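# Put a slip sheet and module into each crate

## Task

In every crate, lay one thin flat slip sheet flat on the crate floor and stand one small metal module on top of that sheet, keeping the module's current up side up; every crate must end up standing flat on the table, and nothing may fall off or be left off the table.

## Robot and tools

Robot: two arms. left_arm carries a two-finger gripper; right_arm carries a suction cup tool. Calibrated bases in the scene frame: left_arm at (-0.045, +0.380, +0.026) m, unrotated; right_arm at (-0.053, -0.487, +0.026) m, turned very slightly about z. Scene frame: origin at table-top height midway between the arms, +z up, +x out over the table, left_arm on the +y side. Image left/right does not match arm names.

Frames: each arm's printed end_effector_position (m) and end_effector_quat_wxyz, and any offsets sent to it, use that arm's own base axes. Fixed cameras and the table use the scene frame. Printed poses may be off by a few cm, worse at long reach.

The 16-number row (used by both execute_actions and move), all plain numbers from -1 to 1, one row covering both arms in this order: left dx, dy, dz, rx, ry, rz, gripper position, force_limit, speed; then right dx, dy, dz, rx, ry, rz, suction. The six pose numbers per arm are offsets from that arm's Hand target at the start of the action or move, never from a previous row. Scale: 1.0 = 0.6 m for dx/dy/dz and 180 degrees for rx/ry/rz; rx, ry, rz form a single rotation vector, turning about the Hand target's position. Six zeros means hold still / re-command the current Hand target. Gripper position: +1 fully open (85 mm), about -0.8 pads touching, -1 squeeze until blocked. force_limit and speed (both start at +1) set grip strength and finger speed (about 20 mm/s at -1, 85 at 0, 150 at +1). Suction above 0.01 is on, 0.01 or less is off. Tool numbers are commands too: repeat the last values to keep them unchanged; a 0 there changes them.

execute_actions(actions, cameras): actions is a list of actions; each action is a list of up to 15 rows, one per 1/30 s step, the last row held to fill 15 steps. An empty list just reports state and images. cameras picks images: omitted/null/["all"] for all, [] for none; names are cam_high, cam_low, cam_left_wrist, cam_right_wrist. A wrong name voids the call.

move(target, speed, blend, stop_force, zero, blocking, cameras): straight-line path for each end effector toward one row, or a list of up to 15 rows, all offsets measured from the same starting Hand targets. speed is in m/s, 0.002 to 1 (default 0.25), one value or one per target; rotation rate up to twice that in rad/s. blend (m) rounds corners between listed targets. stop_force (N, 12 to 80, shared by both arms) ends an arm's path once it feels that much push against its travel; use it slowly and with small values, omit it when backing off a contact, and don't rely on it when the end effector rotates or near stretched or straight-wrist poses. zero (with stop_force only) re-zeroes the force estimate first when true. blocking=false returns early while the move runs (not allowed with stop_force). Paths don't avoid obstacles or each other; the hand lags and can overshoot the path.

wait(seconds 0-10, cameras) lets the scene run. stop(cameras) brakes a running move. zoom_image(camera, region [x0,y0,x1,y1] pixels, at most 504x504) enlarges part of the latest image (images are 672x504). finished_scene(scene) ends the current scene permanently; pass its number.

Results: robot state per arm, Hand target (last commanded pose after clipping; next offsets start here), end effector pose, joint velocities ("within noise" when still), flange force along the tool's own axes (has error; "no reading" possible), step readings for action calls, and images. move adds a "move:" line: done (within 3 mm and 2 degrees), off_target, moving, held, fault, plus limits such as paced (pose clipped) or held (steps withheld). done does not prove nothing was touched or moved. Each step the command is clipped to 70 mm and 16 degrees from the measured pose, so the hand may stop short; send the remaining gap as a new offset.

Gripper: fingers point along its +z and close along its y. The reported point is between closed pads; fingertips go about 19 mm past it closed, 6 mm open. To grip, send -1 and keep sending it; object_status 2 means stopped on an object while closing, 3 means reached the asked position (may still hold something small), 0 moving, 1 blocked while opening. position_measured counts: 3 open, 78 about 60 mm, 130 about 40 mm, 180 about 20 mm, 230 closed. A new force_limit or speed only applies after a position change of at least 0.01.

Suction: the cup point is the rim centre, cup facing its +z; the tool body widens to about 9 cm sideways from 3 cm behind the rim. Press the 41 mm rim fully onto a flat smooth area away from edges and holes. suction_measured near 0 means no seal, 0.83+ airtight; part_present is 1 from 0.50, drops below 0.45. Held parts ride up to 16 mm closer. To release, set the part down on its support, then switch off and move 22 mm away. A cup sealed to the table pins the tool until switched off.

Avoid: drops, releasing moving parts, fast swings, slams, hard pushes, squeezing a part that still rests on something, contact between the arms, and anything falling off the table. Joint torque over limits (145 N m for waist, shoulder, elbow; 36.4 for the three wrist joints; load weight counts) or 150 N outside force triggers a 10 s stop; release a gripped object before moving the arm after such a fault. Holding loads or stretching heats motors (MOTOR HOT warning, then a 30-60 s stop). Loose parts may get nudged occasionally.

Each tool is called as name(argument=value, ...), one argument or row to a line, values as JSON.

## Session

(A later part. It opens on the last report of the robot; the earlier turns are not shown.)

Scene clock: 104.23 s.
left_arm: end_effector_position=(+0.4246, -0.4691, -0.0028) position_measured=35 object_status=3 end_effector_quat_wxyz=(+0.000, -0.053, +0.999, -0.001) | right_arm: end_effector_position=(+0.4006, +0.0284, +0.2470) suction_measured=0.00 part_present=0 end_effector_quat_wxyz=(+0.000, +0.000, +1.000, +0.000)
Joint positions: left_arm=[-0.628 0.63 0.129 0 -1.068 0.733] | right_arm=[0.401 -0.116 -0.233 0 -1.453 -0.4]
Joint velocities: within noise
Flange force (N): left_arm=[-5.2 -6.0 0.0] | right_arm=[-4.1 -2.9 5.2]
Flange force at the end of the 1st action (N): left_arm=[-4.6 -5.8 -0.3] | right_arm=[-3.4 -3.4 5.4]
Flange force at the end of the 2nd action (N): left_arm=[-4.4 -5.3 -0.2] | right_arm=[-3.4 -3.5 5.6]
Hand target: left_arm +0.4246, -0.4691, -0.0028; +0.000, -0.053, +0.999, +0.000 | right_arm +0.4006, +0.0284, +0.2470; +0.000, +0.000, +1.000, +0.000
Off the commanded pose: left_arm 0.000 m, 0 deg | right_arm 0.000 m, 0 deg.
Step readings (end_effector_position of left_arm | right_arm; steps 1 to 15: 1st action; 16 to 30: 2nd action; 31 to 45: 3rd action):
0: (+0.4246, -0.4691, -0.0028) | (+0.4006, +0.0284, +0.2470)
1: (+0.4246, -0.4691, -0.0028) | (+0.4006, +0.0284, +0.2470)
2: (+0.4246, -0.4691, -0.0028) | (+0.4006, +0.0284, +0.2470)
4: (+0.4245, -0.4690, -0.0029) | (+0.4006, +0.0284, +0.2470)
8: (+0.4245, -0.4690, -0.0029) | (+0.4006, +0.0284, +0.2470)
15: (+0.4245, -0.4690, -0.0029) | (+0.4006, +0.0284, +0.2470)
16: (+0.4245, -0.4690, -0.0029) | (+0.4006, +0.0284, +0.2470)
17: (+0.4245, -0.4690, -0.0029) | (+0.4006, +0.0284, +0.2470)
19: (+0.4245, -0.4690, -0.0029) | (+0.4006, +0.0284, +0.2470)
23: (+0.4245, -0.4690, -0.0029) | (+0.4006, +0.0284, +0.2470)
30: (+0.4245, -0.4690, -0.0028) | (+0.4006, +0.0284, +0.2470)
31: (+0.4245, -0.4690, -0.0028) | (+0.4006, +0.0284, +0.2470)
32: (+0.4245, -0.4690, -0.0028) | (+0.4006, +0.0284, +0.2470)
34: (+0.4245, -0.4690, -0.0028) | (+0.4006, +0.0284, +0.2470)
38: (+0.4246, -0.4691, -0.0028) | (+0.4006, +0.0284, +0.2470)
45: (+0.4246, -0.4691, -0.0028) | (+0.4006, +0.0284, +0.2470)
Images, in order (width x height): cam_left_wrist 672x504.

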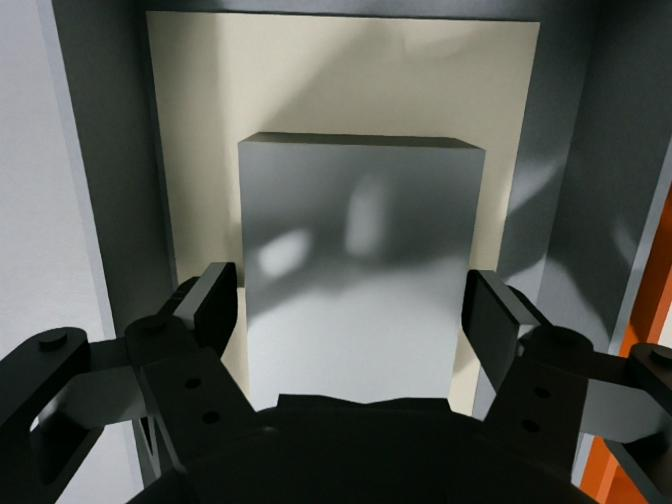

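move(
  target=[
    [0, 0, 0.0667, 0, 0, 0, 0.75, -0.6, -1, 0, 0, 0, 0, 0, 0, 0],
    [0, 0, 0.2167, 0, 0, 0, 0.75, -0.6, -1, 0, 0, 0, 0, 0, 0, 0],
    [-0.0493, 0.848, 0.1713, 0, 0, -0.015, 1, -0.6, -0.5, 0, 0, 0, 0, 0, 0, 0],
  ],
  speed=[0.04, 0.2, 0.3],
  blend=[0.005, 0.04, 0],
)

zoom_image(
  camera="cam_high",
  region=[190, 250, 330, 380],
)

zoom_image(
  camera="cam_left_wrist",
  region=[150, 50, 550, 350],
)

Scene clock: 108.87 s.
left_arm: end_effector_position=(+0.3950, +0.0397, +0.1000) position_measured=3 object_status=0 end_effector_quat_wxyz=(+0.000, -0.029, +1.000, -0.001) | right_arm: end_effector_position=(+0.4006, +0.0284, +0.2470) suction_measured=0.00 part_present=0 end_effector_quat_wxyz=(+0.000, +0.000, +1.000, +0.000)
Joint positions: left_arm=[0.435 -0.035 -0.474 0.001 -1.132 -0.377] | right_arm=[0.401 -0.116 -0.233 0 -1.453 -0.4]
Joint velocities: within noise
Flange force (N): left_arm=[-3.1 -0.2 -2.2] | right_arm=[-3.5 -3.3 5.8]
Hand target: left_arm +0.3950, +0.0397, +0.1000; +0.000, -0.029, +1.000, -0.001 | right_arm +0.4006, +0.0284, +0.2470; +0.000, +0.000, +1.000, +0.000
Off the commanded pose: left_arm 0.000 m, 0 deg | right_arm 0.000 m, 0 deg.
move: done

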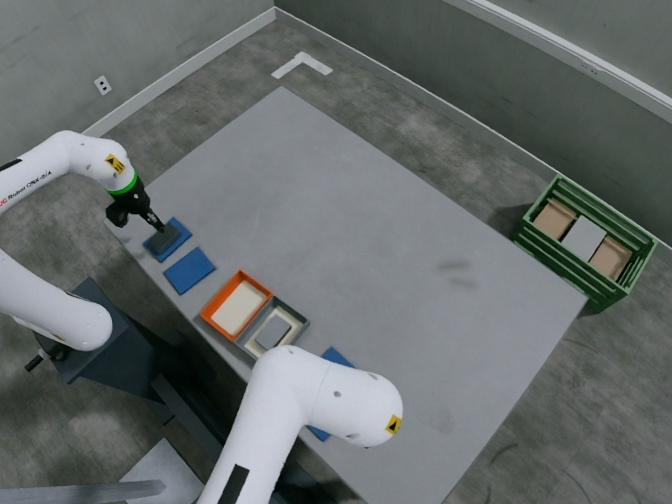

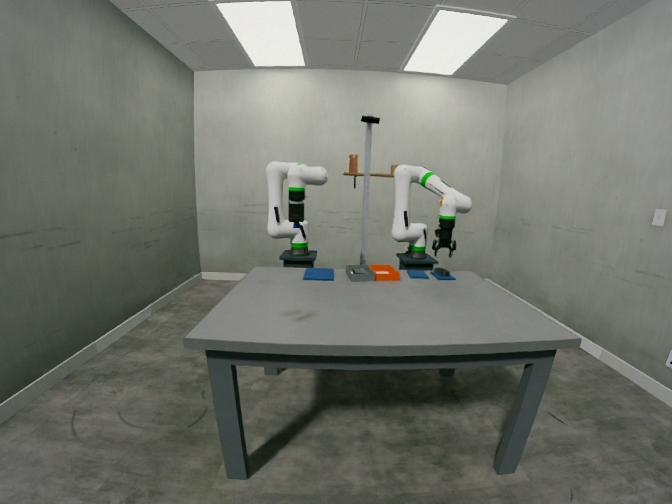

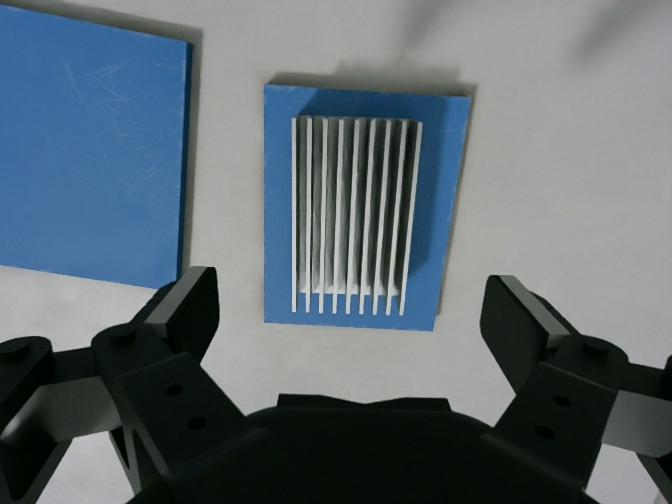

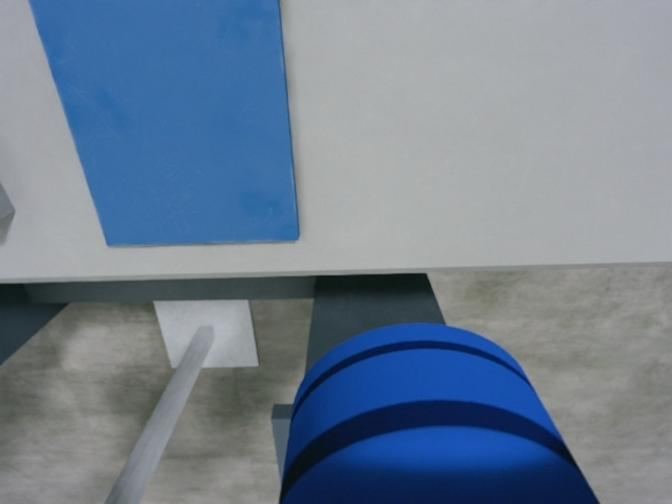

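Scaled by 3.600 from the camera's 672x504 image, which has a finer 960x720 frame.

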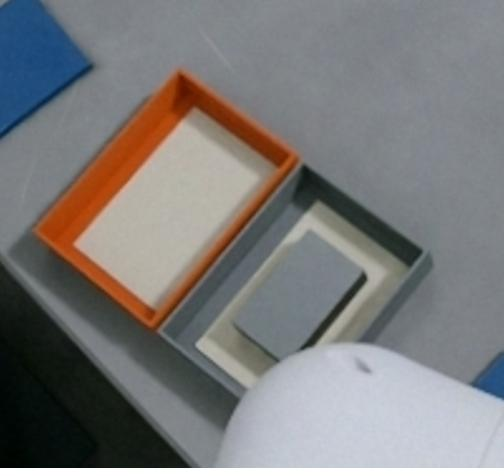

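Scaled by 1.260 from the camera's 672x504 image, which has a finer 960x720 frame.

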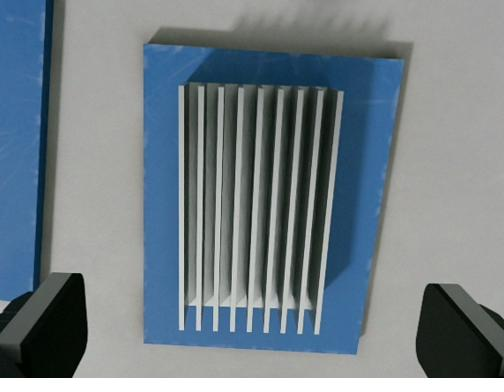

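move(
  target=[
    [-0.0003, 0.0062, -0.1083, 0, 0, 0, 1, -0.6, -0.5, 0, 0, 0, 0, 0, 0, 0],
  ],
  speed=0.12,
  cameras=["cam_left_wrist"],
)

move(
  target=[0, 0, -0.055, 0, 0, 0, 1, -0.6, -0.5, 0, 0, 0, 0, 0, 0, 0],
  speed=0.02,
  stop_force=15,
  cameras=["cam_left_wrist"],
)

Scene clock: 112.27 s.
left_arm: end_effector_position=(+0.3948, +0.0434, +0.0351) position_measured=3 object_status=3 end_effector_quat_wxyz=(+0.000, -0.029, +1.000, +0.000) | right_arm: end_effector_position=(+0.4006, +0.0284, +0.2470) suction_measured=0.00 part_present=0 end_effector_quat_wxyz=(+0.000, +0.000, +1.000, +0.000)
Joint positions: left_arm=[0.444 0.056 -0.556 0.001 -0.959 -0.387] | right_arm=[0.401 -0.116 -0.233 0 -1.453 -0.4]
Joint velocities: within noise
Flange force (N): left_arm=[-2.6 0.8 -0.2] | right_arm=[-3.4 -3.4 5.6]
Hand target: left_arm +0.3948, +0.0434, +0.0350; +0.000, -0.029, +1.000, -0.001 | right_arm +0.4006, +0.0284, +0.2470; +0.000, +0.000, +1.000, +0.000
Off the commanded pose: left_arm 0.000 m, 0 deg | right_arm 0.000 m, 0 deg.
move: done
Images, in order (width x height): cam_left_wrist 672x504.

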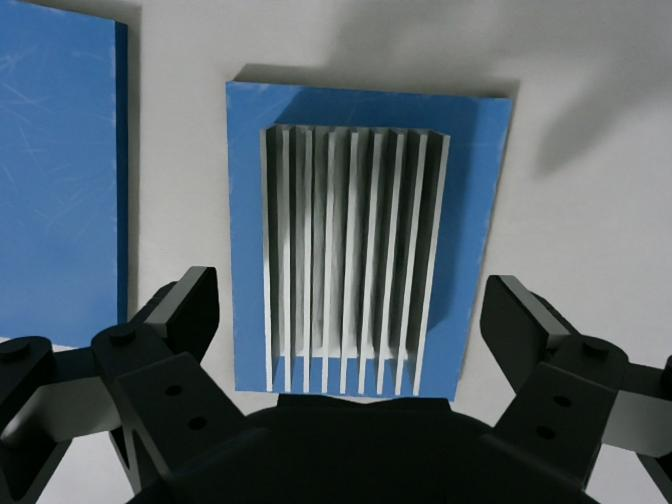

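Scene clock: 114.70 s.
left_arm: end_effector_position=(+0.3948, +0.0434, +0.0020) position_measured=3 object_status=3 end_effector_quat_wxyz=(+0.000, -0.029, +1.000, -0.001) | right_arm: end_effector_position=(+0.4006, +0.0284, +0.2470) suction_measured=0.00 part_present=0 end_effector_quat_wxyz=(+0.000, +0.000, +1.000, +0.000)
Joint positions: left_arm=[0.444 0.115 -0.588 0.002 -0.867 -0.387] | right_arm=[0.401 -0.116 -0.233 0 -1.453 -0.4]
Joint velocities: within noise
Flange force (N): left_arm=[-2.9 1.0 -1.6] | right_arm=[-3.8 -3.4 5.2]
Hand target: left_arm +0.3948, +0.0434, +0.0020; +0.000, -0.029, +1.000, -0.001 | right_arm +0.4006, +0.0284, +0.2470; +0.000, +0.000, +1.000, +0.000
Off the commanded pose: left_arm 0.000 m, 0 deg | right_arm 0.000 m, 0 deg.
move: done
Images, in order (width x height): cam_left_wrist 672x504.

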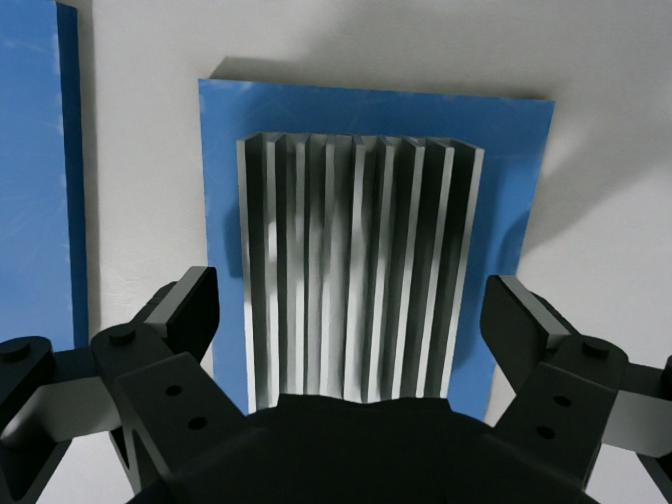

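execute_actions(
  actions=[
    [[0, 0, 0, 0, 0, 0, -1, -0.6, -1, 0, 0, 0, 0, 0, 0, 0]],
    [[0, 0, 0, 0, 0, 0, -1, -0.6, -1, 0, 0, 0, 0, 0, 0, 0]],
    [[0, 0, 0, 0, 0, 0, -1, -0.6, -1, 0, 0, 0, 0, 0, 0, 0]],
    [[0, 0, 0, 0, 0, 0, -1, -0.6, -1, 0, 0, 0, 0, 0, 0, 0]],
  ],
  cameras=["cam_left_wrist"],
)

Scene clock: 117.10 s.
left_arm: end_effector_position=(+0.3948, +0.0434, +0.0020) position_measured=78 object_status=2 end_effector_quat_wxyz=(+0.000, -0.029, +1.000, -0.001) | right_arm: end_effector_position=(+0.4006, +0.0284, +0.2470) suction_measured=0.00 part_present=0 end_effector_quat_wxyz=(+0.000, +0.000, +1.000, +0.000)
Joint positions: left_arm=[0.444 0.115 -0.588 0.002 -0.867 -0.387] | right_arm=[0.401 -0.116 -0.233 0 -1.453 -0.4]
Joint velocities: within noise
Flange force (N): left_arm=[3.3 2.0 -21.8] | right_arm=[-4.1 -3.2 5.6]
Flange force at the end of the 1st action (N): left_arm=[-3.3 0.2 -1.4] | right_arm=[-3.2 -3.3 5.2]
Flange force at the end of the 2nd action (N): left_arm=[-3.4 0.8 -1.9] | right_arm=[-3.7 -3.6 5.9]
Flange force at the end of the 3rd action (N): left_arm=[2.9 2.3 -20.5] | right_arm=[-3.5 -3.6 5.4]
Hand target: left_arm +0.3948, +0.0434, +0.0020; +0.000, -0.029, +1.000, -0.001 | right_arm +0.4006, +0.0284, +0.2470; +0.000, +0.000, +1.000, +0.000
Off the commanded pose: left_arm 0.000 m, 0 deg | right_arm 0.000 m, 0 deg.
Step readings (end_effector_position of left_arm | right_arm; steps 1 to 15: 1st action; 16 to 30: 2nd action; 31 to 45: 3rd action; 46 to 60: 4th action):
0: (+0.3948, +0.0434, +0.0020) | (+0.4006, +0.0284, +0.2470)
1: (+0.3948, +0.0434, +0.0020) | (+0.4006, +0.0284, +0.2470)
2: (+0.3948, +0.0434, +0.0020) | (+0.4006, +0.0284, +0.2470)
4: (+0.3948, +0.0434, +0.0020) | (+0.4006, +0.0284, +0.2470)
8: (+0.3948, +0.0434, +0.0020) | (+0.4006, +0.0284, +0.2470)
15: (+0.3948, +0.0434, +0.0020) | (+0.4006, +0.0284, +0.2470)
16: (+0.3948, +0.0434, +0.0020) | (+0.4006, +0.0284, +0.2470)
17: (+0.3948, +0.0434, +0.0020) | (+0.4006, +0.0284, +0.2470)
19: (+0.3948, +0.0434, +0.0020) | (+0.4006, +0.0284, +0.2470)
23: (+0.3948, +0.0434, +0.0020) | (+0.4006, +0.0284, +0.2470)
30: (+0.3948, +0.0434, +0.0020) | (+0.4006, +0.0284, +0.2470)
31: (+0.3948, +0.0434, +0.0020) | (+0.4006, +0.0284, +0.2470)
32: (+0.3948, +0.0434, +0.0020) | (+0.4006, +0.0284, +0.2470)
34: (+0.3948, +0.0434, +0.0020) | (+0.4006, +0.0284, +0.2470)
38: (+0.3948, +0.0434, +0.0020) | (+0.4006, +0.0284, +0.2470)
45: (+0.3948, +0.0434, +0.0020) | (+0.4006, +0.0284, +0.2470)
46: (+0.3948, +0.0434, +0.0020) | (+0.4006, +0.0284, +0.2470)
47: (+0.3948, +0.0434, +0.0020) | (+0.4006, +0.0284, +0.2470)
49: (+0.3948, +0.0434, +0.0020) | (+0.4006, +0.0284, +0.2470)
53: (+0.3948, +0.0434, +0.0020) | (+0.4006, +0.0284, +0.2470)
60: (+0.3948, +0.0434, +0.0020) | (+0.4006, +0.0284, +0.2470)
Images, in order (width x height): cam_left_wrist 672x504.

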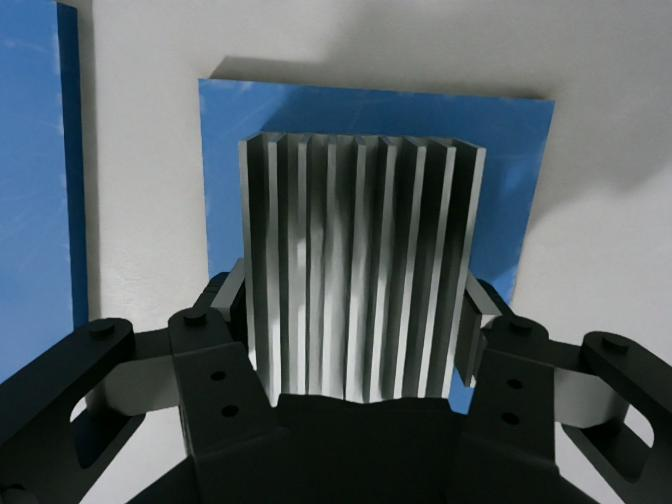

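move(
  target=[
    [0, 0, 0.0333, 0, 0, 0, -1, -0.6, -1, 0, 0, 0, 0, 0, 0, 0],
    [0, 0, 0.1833, 0, 0, 0, -1, -0.6, -1, 0, 0, 0, 0, 0, 0, 0],
    [0.022, -0.6115, 0.1633, 0, 0, 0.016, -1, -0.6, -1, 0, 0, 0, 0, 0, 0, 0],
  ],
  speed=[0.03, 0.12, 0.2],
  blend=[0.005, 0.03, 0],
)

zoom_image(
  camera="cam_left_wrist",
  region=[84, 0, 588, 420],
)

Scene clock: 121.13 s.
left_arm: end_effector_position=(+0.4080, -0.3234, +0.1000) position_measured=78 object_status=2 end_effector_quat_wxyz=(+0.000, -0.054, +0.999, -0.001) | right_arm: end_effector_position=(+0.4006, +0.0284, +0.2470) suction_measured=0.00 part_present=0 end_effector_quat_wxyz=(+0.000, +0.000, +1.000, +0.000)
Joint positions: left_arm=[-0.418 0.267 -0.135 0.001 -1.168 0.526] | right_arm=[0.401 -0.116 -0.233 0 -1.453 -0.4]
Joint velocities: within noise
Flange force (N): left_arm=[-0.6 -2.3 1.1] | right_arm=[-4.1 -3.6 5.4]
Hand target: left_arm +0.4080, -0.3235, +0.1000; +0.000, -0.054, +0.999, +0.000 | right_arm +0.4006, +0.0284, +0.2470; +0.000, +0.000, +1.000, +0.000
Off the commanded pose: left_arm 0.000 m, 0 deg | right_arm 0.000 m, 0 deg.
move: done

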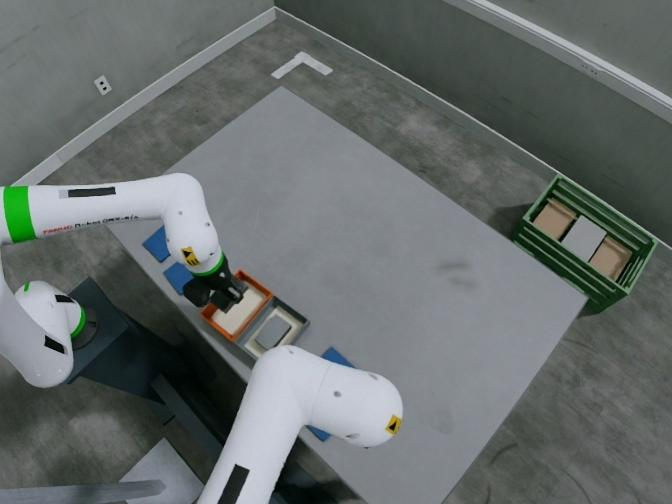

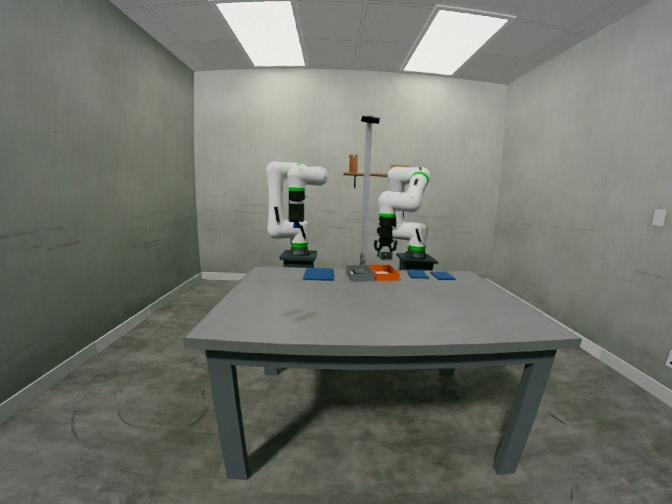

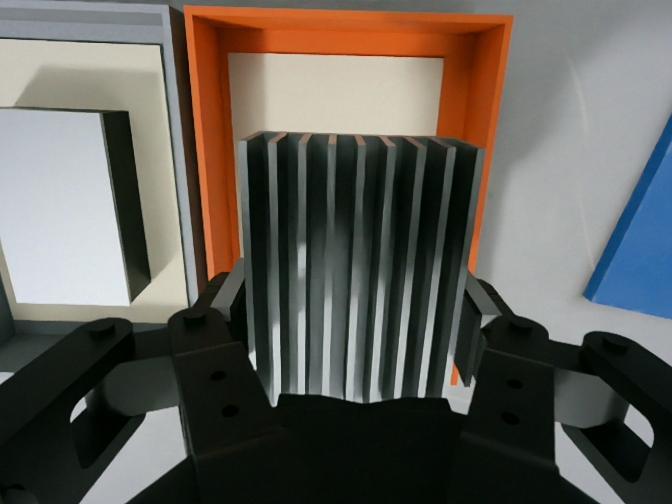

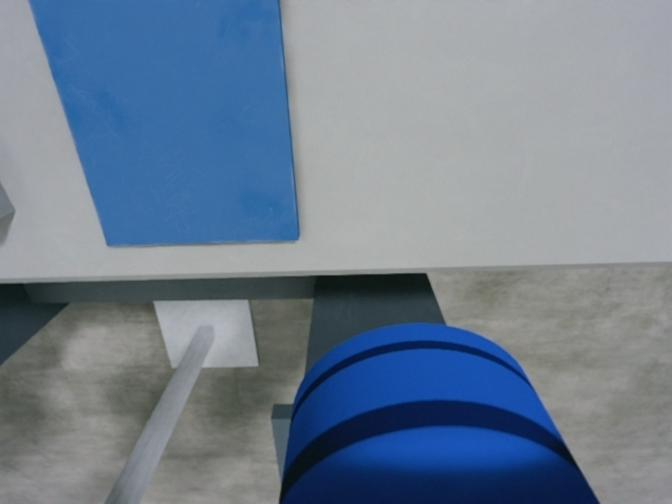

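Scaled by 1.000.

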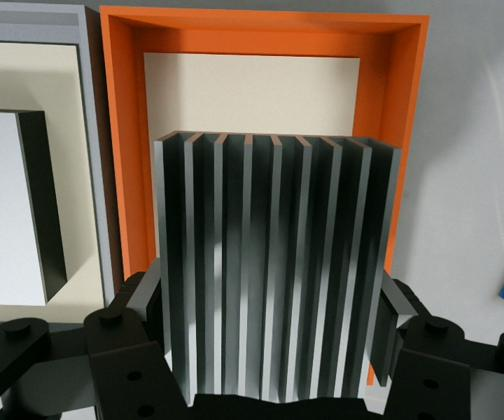

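move(
  target=[0, -0.0035, -0.1167, 0, 0, 0, -1, -0.6, -1, 0, 0, 0, 0, 0, 0, 0],
  speed=0.12,
  cameras=["cam_left_wrist"],
)

move(
  target=[0, 0, -0.085, 0, 0, 0, -1, -0.6, -1, 0, 0, 0, 0, 0, 0, 0],
  speed=0.012,
  stop_force=12,
  cameras=["cam_left_wrist"],
)

Scene clock: 122.73 s.
left_arm: end_effector_position=(+0.4080, -0.3255, +0.0300) position_measured=78 object_status=2 end_effector_quat_wxyz=(+0.000, -0.054, +0.999, +0.000) | right_arm: end_effector_position=(+0.4006, +0.0284, +0.2470) suction_measured=0.00 part_present=0 end_effector_quat_wxyz=(+0.000, +0.000, +1.000, +0.000)
Joint positions: left_arm=[-0.421 0.35 -0.209 0.001 -1.011 0.529] | right_arm=[0.401 -0.116 -0.233 0 -1.453 -0.4]
Joint velocities: within noise
Flange force (N): left_arm=[-3.9 -3.0 1.5] | right_arm=[-3.4 -3.9 5.2]
Hand target: left_arm +0.4080, -0.3256, +0.0300; +0.000, -0.054, +0.999, +0.000 | right_arm +0.4006, +0.0284, +0.2470; +0.000, +0.000, +1.000, +0.000
Off the commanded pose: left_arm 0.000 m, 0 deg | right_arm 0.000 m, 0 deg.
move: done
Images, in order (width x height): cam_left_wrist 672x504.

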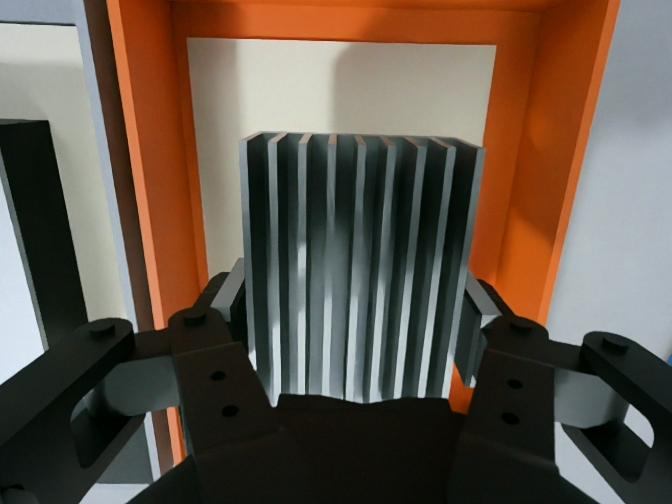

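Scene clock: 126.10 s.
left_arm: end_effector_position=(+0.4081, -0.3257, -0.0030) position_measured=78 object_status=2 end_effector_quat_wxyz=(+0.000, -0.054, +0.999, -0.001) | right_arm: end_effector_position=(+0.4006, +0.0284, +0.2470) suction_measured=0.00 part_present=0 end_effector_quat_wxyz=(+0.000, +0.000, +1.000, +0.000)
Joint positions: left_arm=[-0.421 0.396 -0.236 0.001 -0.938 0.529] | right_arm=[0.401 -0.116 -0.233 0 -1.453 -0.4]
Joint velocities: within noise
Flange force (N): left_arm=[-1.0 1.5 -27.6] | right_arm=[-4.0 -3.3 5.4]
Hand target: left_arm +0.4081, -0.3256, -0.0030; +0.000, -0.054, +0.999, -0.001 (not the last commanded pose) | right_arm +0.4006, +0.0284, +0.2470; +0.000, +0.000, +1.000, +0.000
Off the commanded pose: left_arm 0.018 m, 0 deg | right_arm 0.000 m, 0 deg.
move: contact (left_arm)
Images, in order (width x height): cam_left_wrist 672x504.

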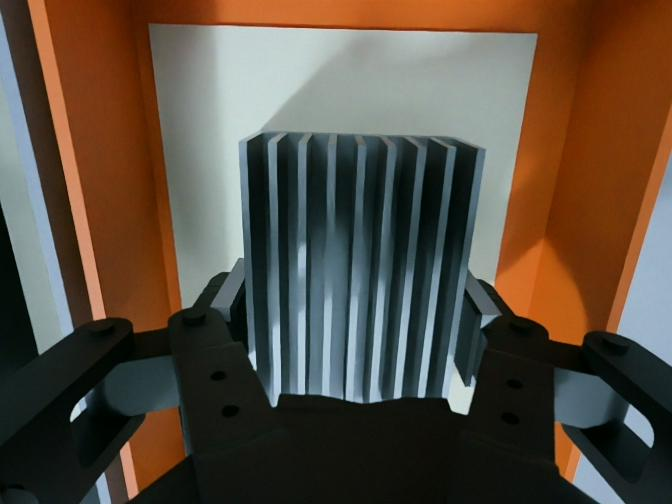

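Contact as expected. Release and lift away.

execute_actions(
  actions=[
    [[0, 0, 0, 0, 0, 0, 0.75, -0.6, -1, 0, 0, 0, 0, 0, 0, 0]],
    [[0, 0, 0, 0, 0, 0, 0.75, -0.6, -1, 0, 0, 0, 0, 0, 0, 0]],
    [[0, 0, 0, 0, 0, 0, 0.75, -0.6, -1, 0, 0, 0, 0, 0, 0, 0]],
  ],
  cameras=["cam_left_wrist"],
)

move(
  target=[
    [0, 0, 0.0667, 0, 0, 0, 0.75, -0.6, -1, 0, 0, 0, 0, 0, 0, 0],
    [0, 0.03, 0.4, 0, 0, 0, 0.75, -0.6, -1, 0, 0, 0, 0, 0, 0, 0],
  ],
  speed=[0.04, 0.2],
  blend=[0.005, 0],
)

zoom_image(
  camera="cam_left_wrist",
  region=[84, 0, 588, 420],
)

zoom_image(
  camera="cam_high",
  region=[180, 250, 330, 390],
)

zoom_image(
  camera="cam_low",
  region=[320, 230, 430, 300],
)

Scene clock: 128.23 s.
left_arm: end_effector_position=(+0.4081, -0.3256, -0.0030) position_measured=35 object_status=3 end_effector_quat_wxyz=(+0.000, -0.054, +0.999, -0.001) | right_arm: end_effector_position=(+0.4006, +0.0284, +0.2470) suction_measured=0.00 part_present=0 end_effector_quat_wxyz=(+0.000, +0.000, +1.000, +0.000)
Joint positions: left_arm=[-0.421 0.396 -0.236 0.001 -0.938 0.529] | right_arm=[0.401 -0.116 -0.233 0 -1.453 -0.4]
Joint velocities: within noise
Flange force (N): left_arm=[-3.6 -3.9 -0.3] | right_arm=[-3.9 -3.3 5.9]
Flange force at the end of the 1st action (N): left_arm=[-3.8 -3.6 -0.3] | right_arm=[-3.2 -3.2 5.8]
Flange force at the end of the 2nd action (N): left_arm=[-3.2 -2.8 -0.5] | right_arm=[-3.8 -3.1 5.8]
Hand target: left_arm +0.4081, -0.3256, -0.0030; +0.000, -0.054, +0.999, -0.001 | right_arm +0.4006, +0.0284, +0.2470; +0.000, +0.000, +1.000, +0.000
Off the commanded pose: left_arm 0.000 m, 0 deg | right_arm 0.000 m, 0 deg.
Step readings (end_effector_position of left_arm | right_arm; steps 1 to 15: 1st action; 16 to 30: 2nd action; 31 to 45: 3rd action):
0: (+0.4081, -0.3257, -0.0030) | (+0.4006, +0.0284, +0.2470)
1: (+0.4081, -0.3257, -0.0030) | (+0.4006, +0.0284, +0.2470)
2: (+0.4081, -0.3256, -0.0030) | (+0.4006, +0.0284, +0.2470)
4: (+0.4080, -0.3255, -0.0032) | (+0.4006, +0.0284, +0.2470)
8: (+0.4080, -0.3255, -0.0032) | (+0.4006, +0.0284, +0.2470)
15: (+0.4080, -0.3256, -0.0032) | (+0.4006, +0.0284, +0.2470)
16: (+0.4080, -0.3256, -0.0032) | (+0.4006, +0.0284, +0.2470)
17: (+0.4080, -0.3256, -0.0032) | (+0.4006, +0.0284, +0.2470)
19: (+0.4080, -0.3256, -0.0032) | (+0.4006, +0.0284, +0.2470)
23: (+0.4080, -0.3256, -0.0031) | (+0.4006, +0.0284, +0.2470)
30: (+0.4080, -0.3256, -0.0031) | (+0.4006, +0.0284, +0.2470)
31: (+0.4080, -0.3256, -0.0031) | (+0.4006, +0.0284, +0.2470)
32: (+0.4080, -0.3256, -0.0031) | (+0.4006, +0.0284, +0.2470)
34: (+0.4081, -0.3256, -0.0031) | (+0.4006, +0.0284, +0.2470)
38: (+0.4081, -0.3256, -0.0030) | (+0.4006, +0.0284, +0.2470)
45: (+0.4081, -0.3256, -0.0030) | (+0.4006, +0.0284, +0.2470)
Images, in order (width x height): cam_left_wrist 672x504.

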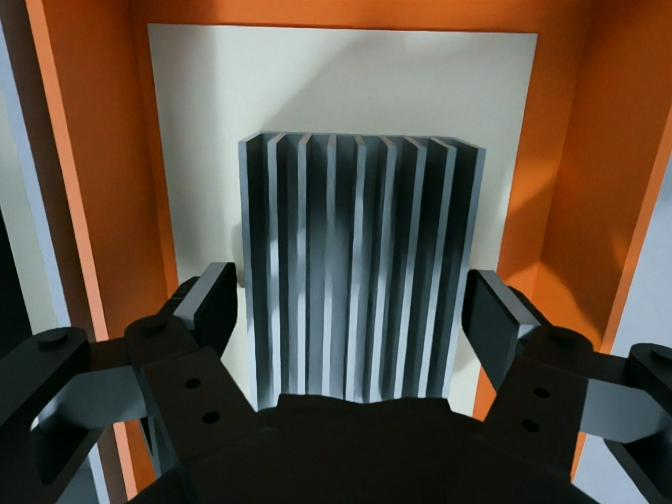

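Scene clock: 130.73 s.
left_arm: end_effector_position=(+0.4081, -0.3076, +0.2369) position_measured=35 object_status=3 end_effector_quat_wxyz=(+0.000, -0.054, +0.999, -0.001) | right_arm: end_effector_position=(+0.4006, +0.0284, +0.2470) suction_measured=0.00 part_present=0 end_effector_quat_wxyz=(+0.000, +0.000, +1.000, +0.000)
Joint positions: left_arm=[-0.388 0.161 0.067 0.001 -1.475 0.497] | right_arm=[0.401 -0.116 -0.233 0 -1.453 -0.4]
Joint velocities: within noise
Flange force (N): left_arm=[-3.9 -3.5 -3.4] | right_arm=[-3.7 -3.5 5.1]
Hand target: left_arm +0.4081, -0.3076, +0.2370; +0.000, -0.054, +0.999, -0.001 | right_arm +0.4006, +0.0284, +0.2470; +0.000, +0.000, +1.000, +0.000
Off the commanded pose: left_arm 0.000 m, 0 deg | right_arm 0.000 m, 0 deg.
move: done

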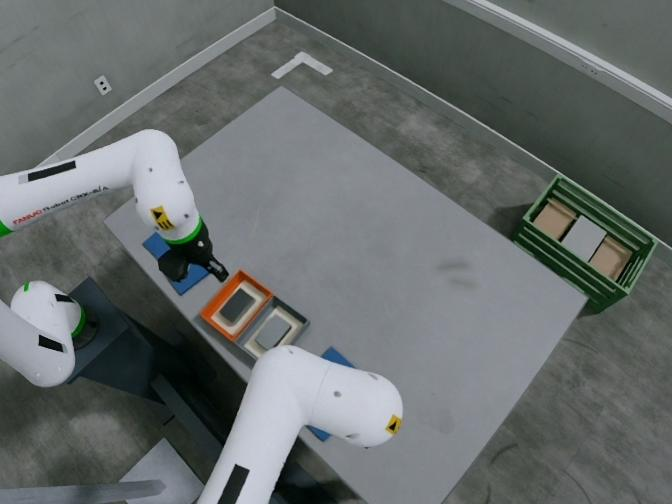

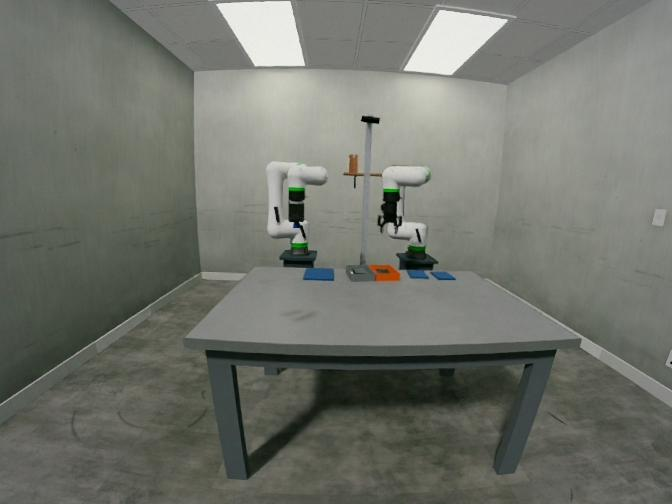

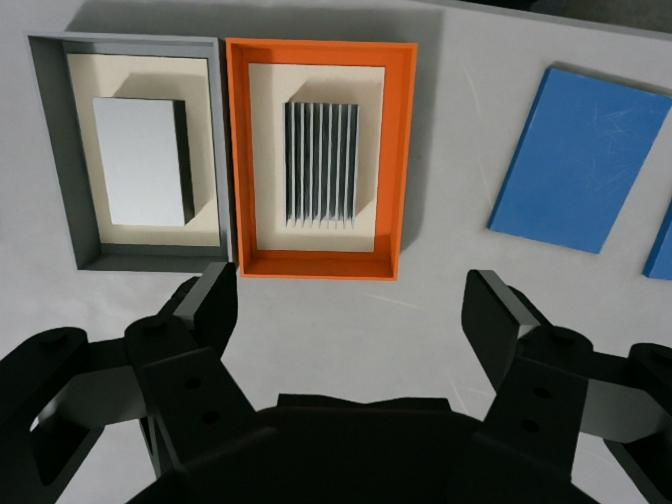

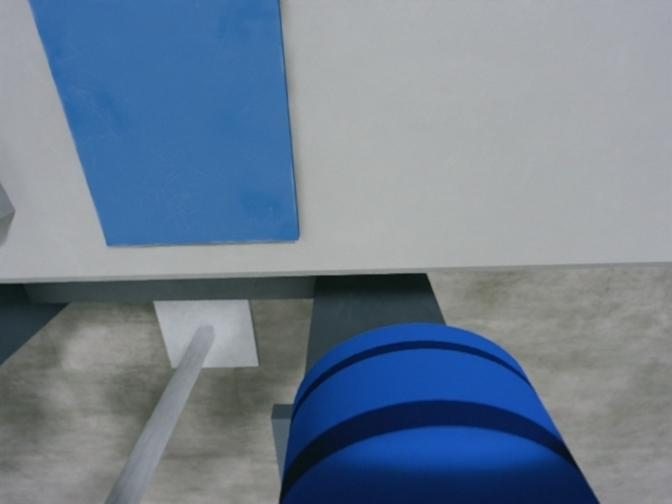

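Scaled by 1.000.

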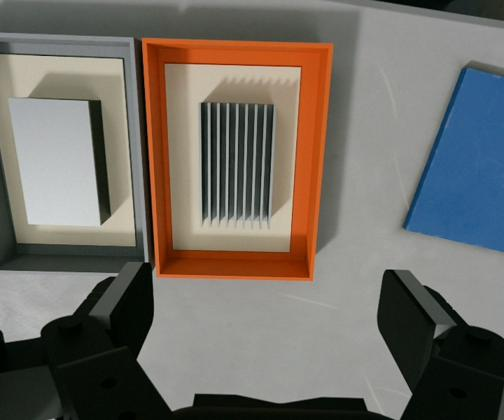

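Scaled by 3.360 from the camera's 672x504 image, which has a finer 960x720 frame.

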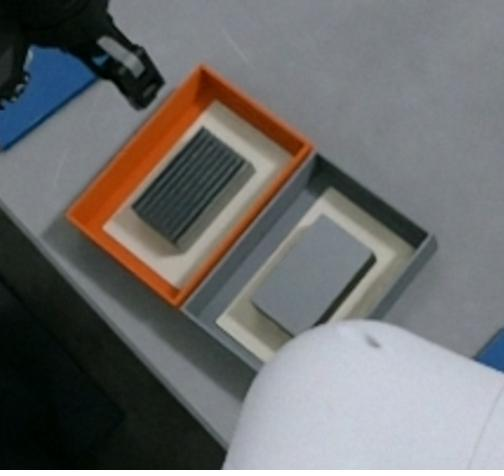

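Scaled by 4.582 from the camera's 672x504 image, which has a finer 960x720 frame.

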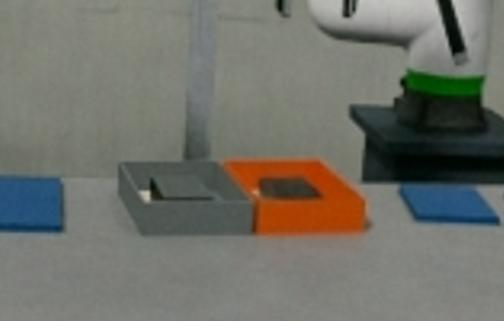

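finished_scene(
  scene=1,
)

The scene is finished: the task was done.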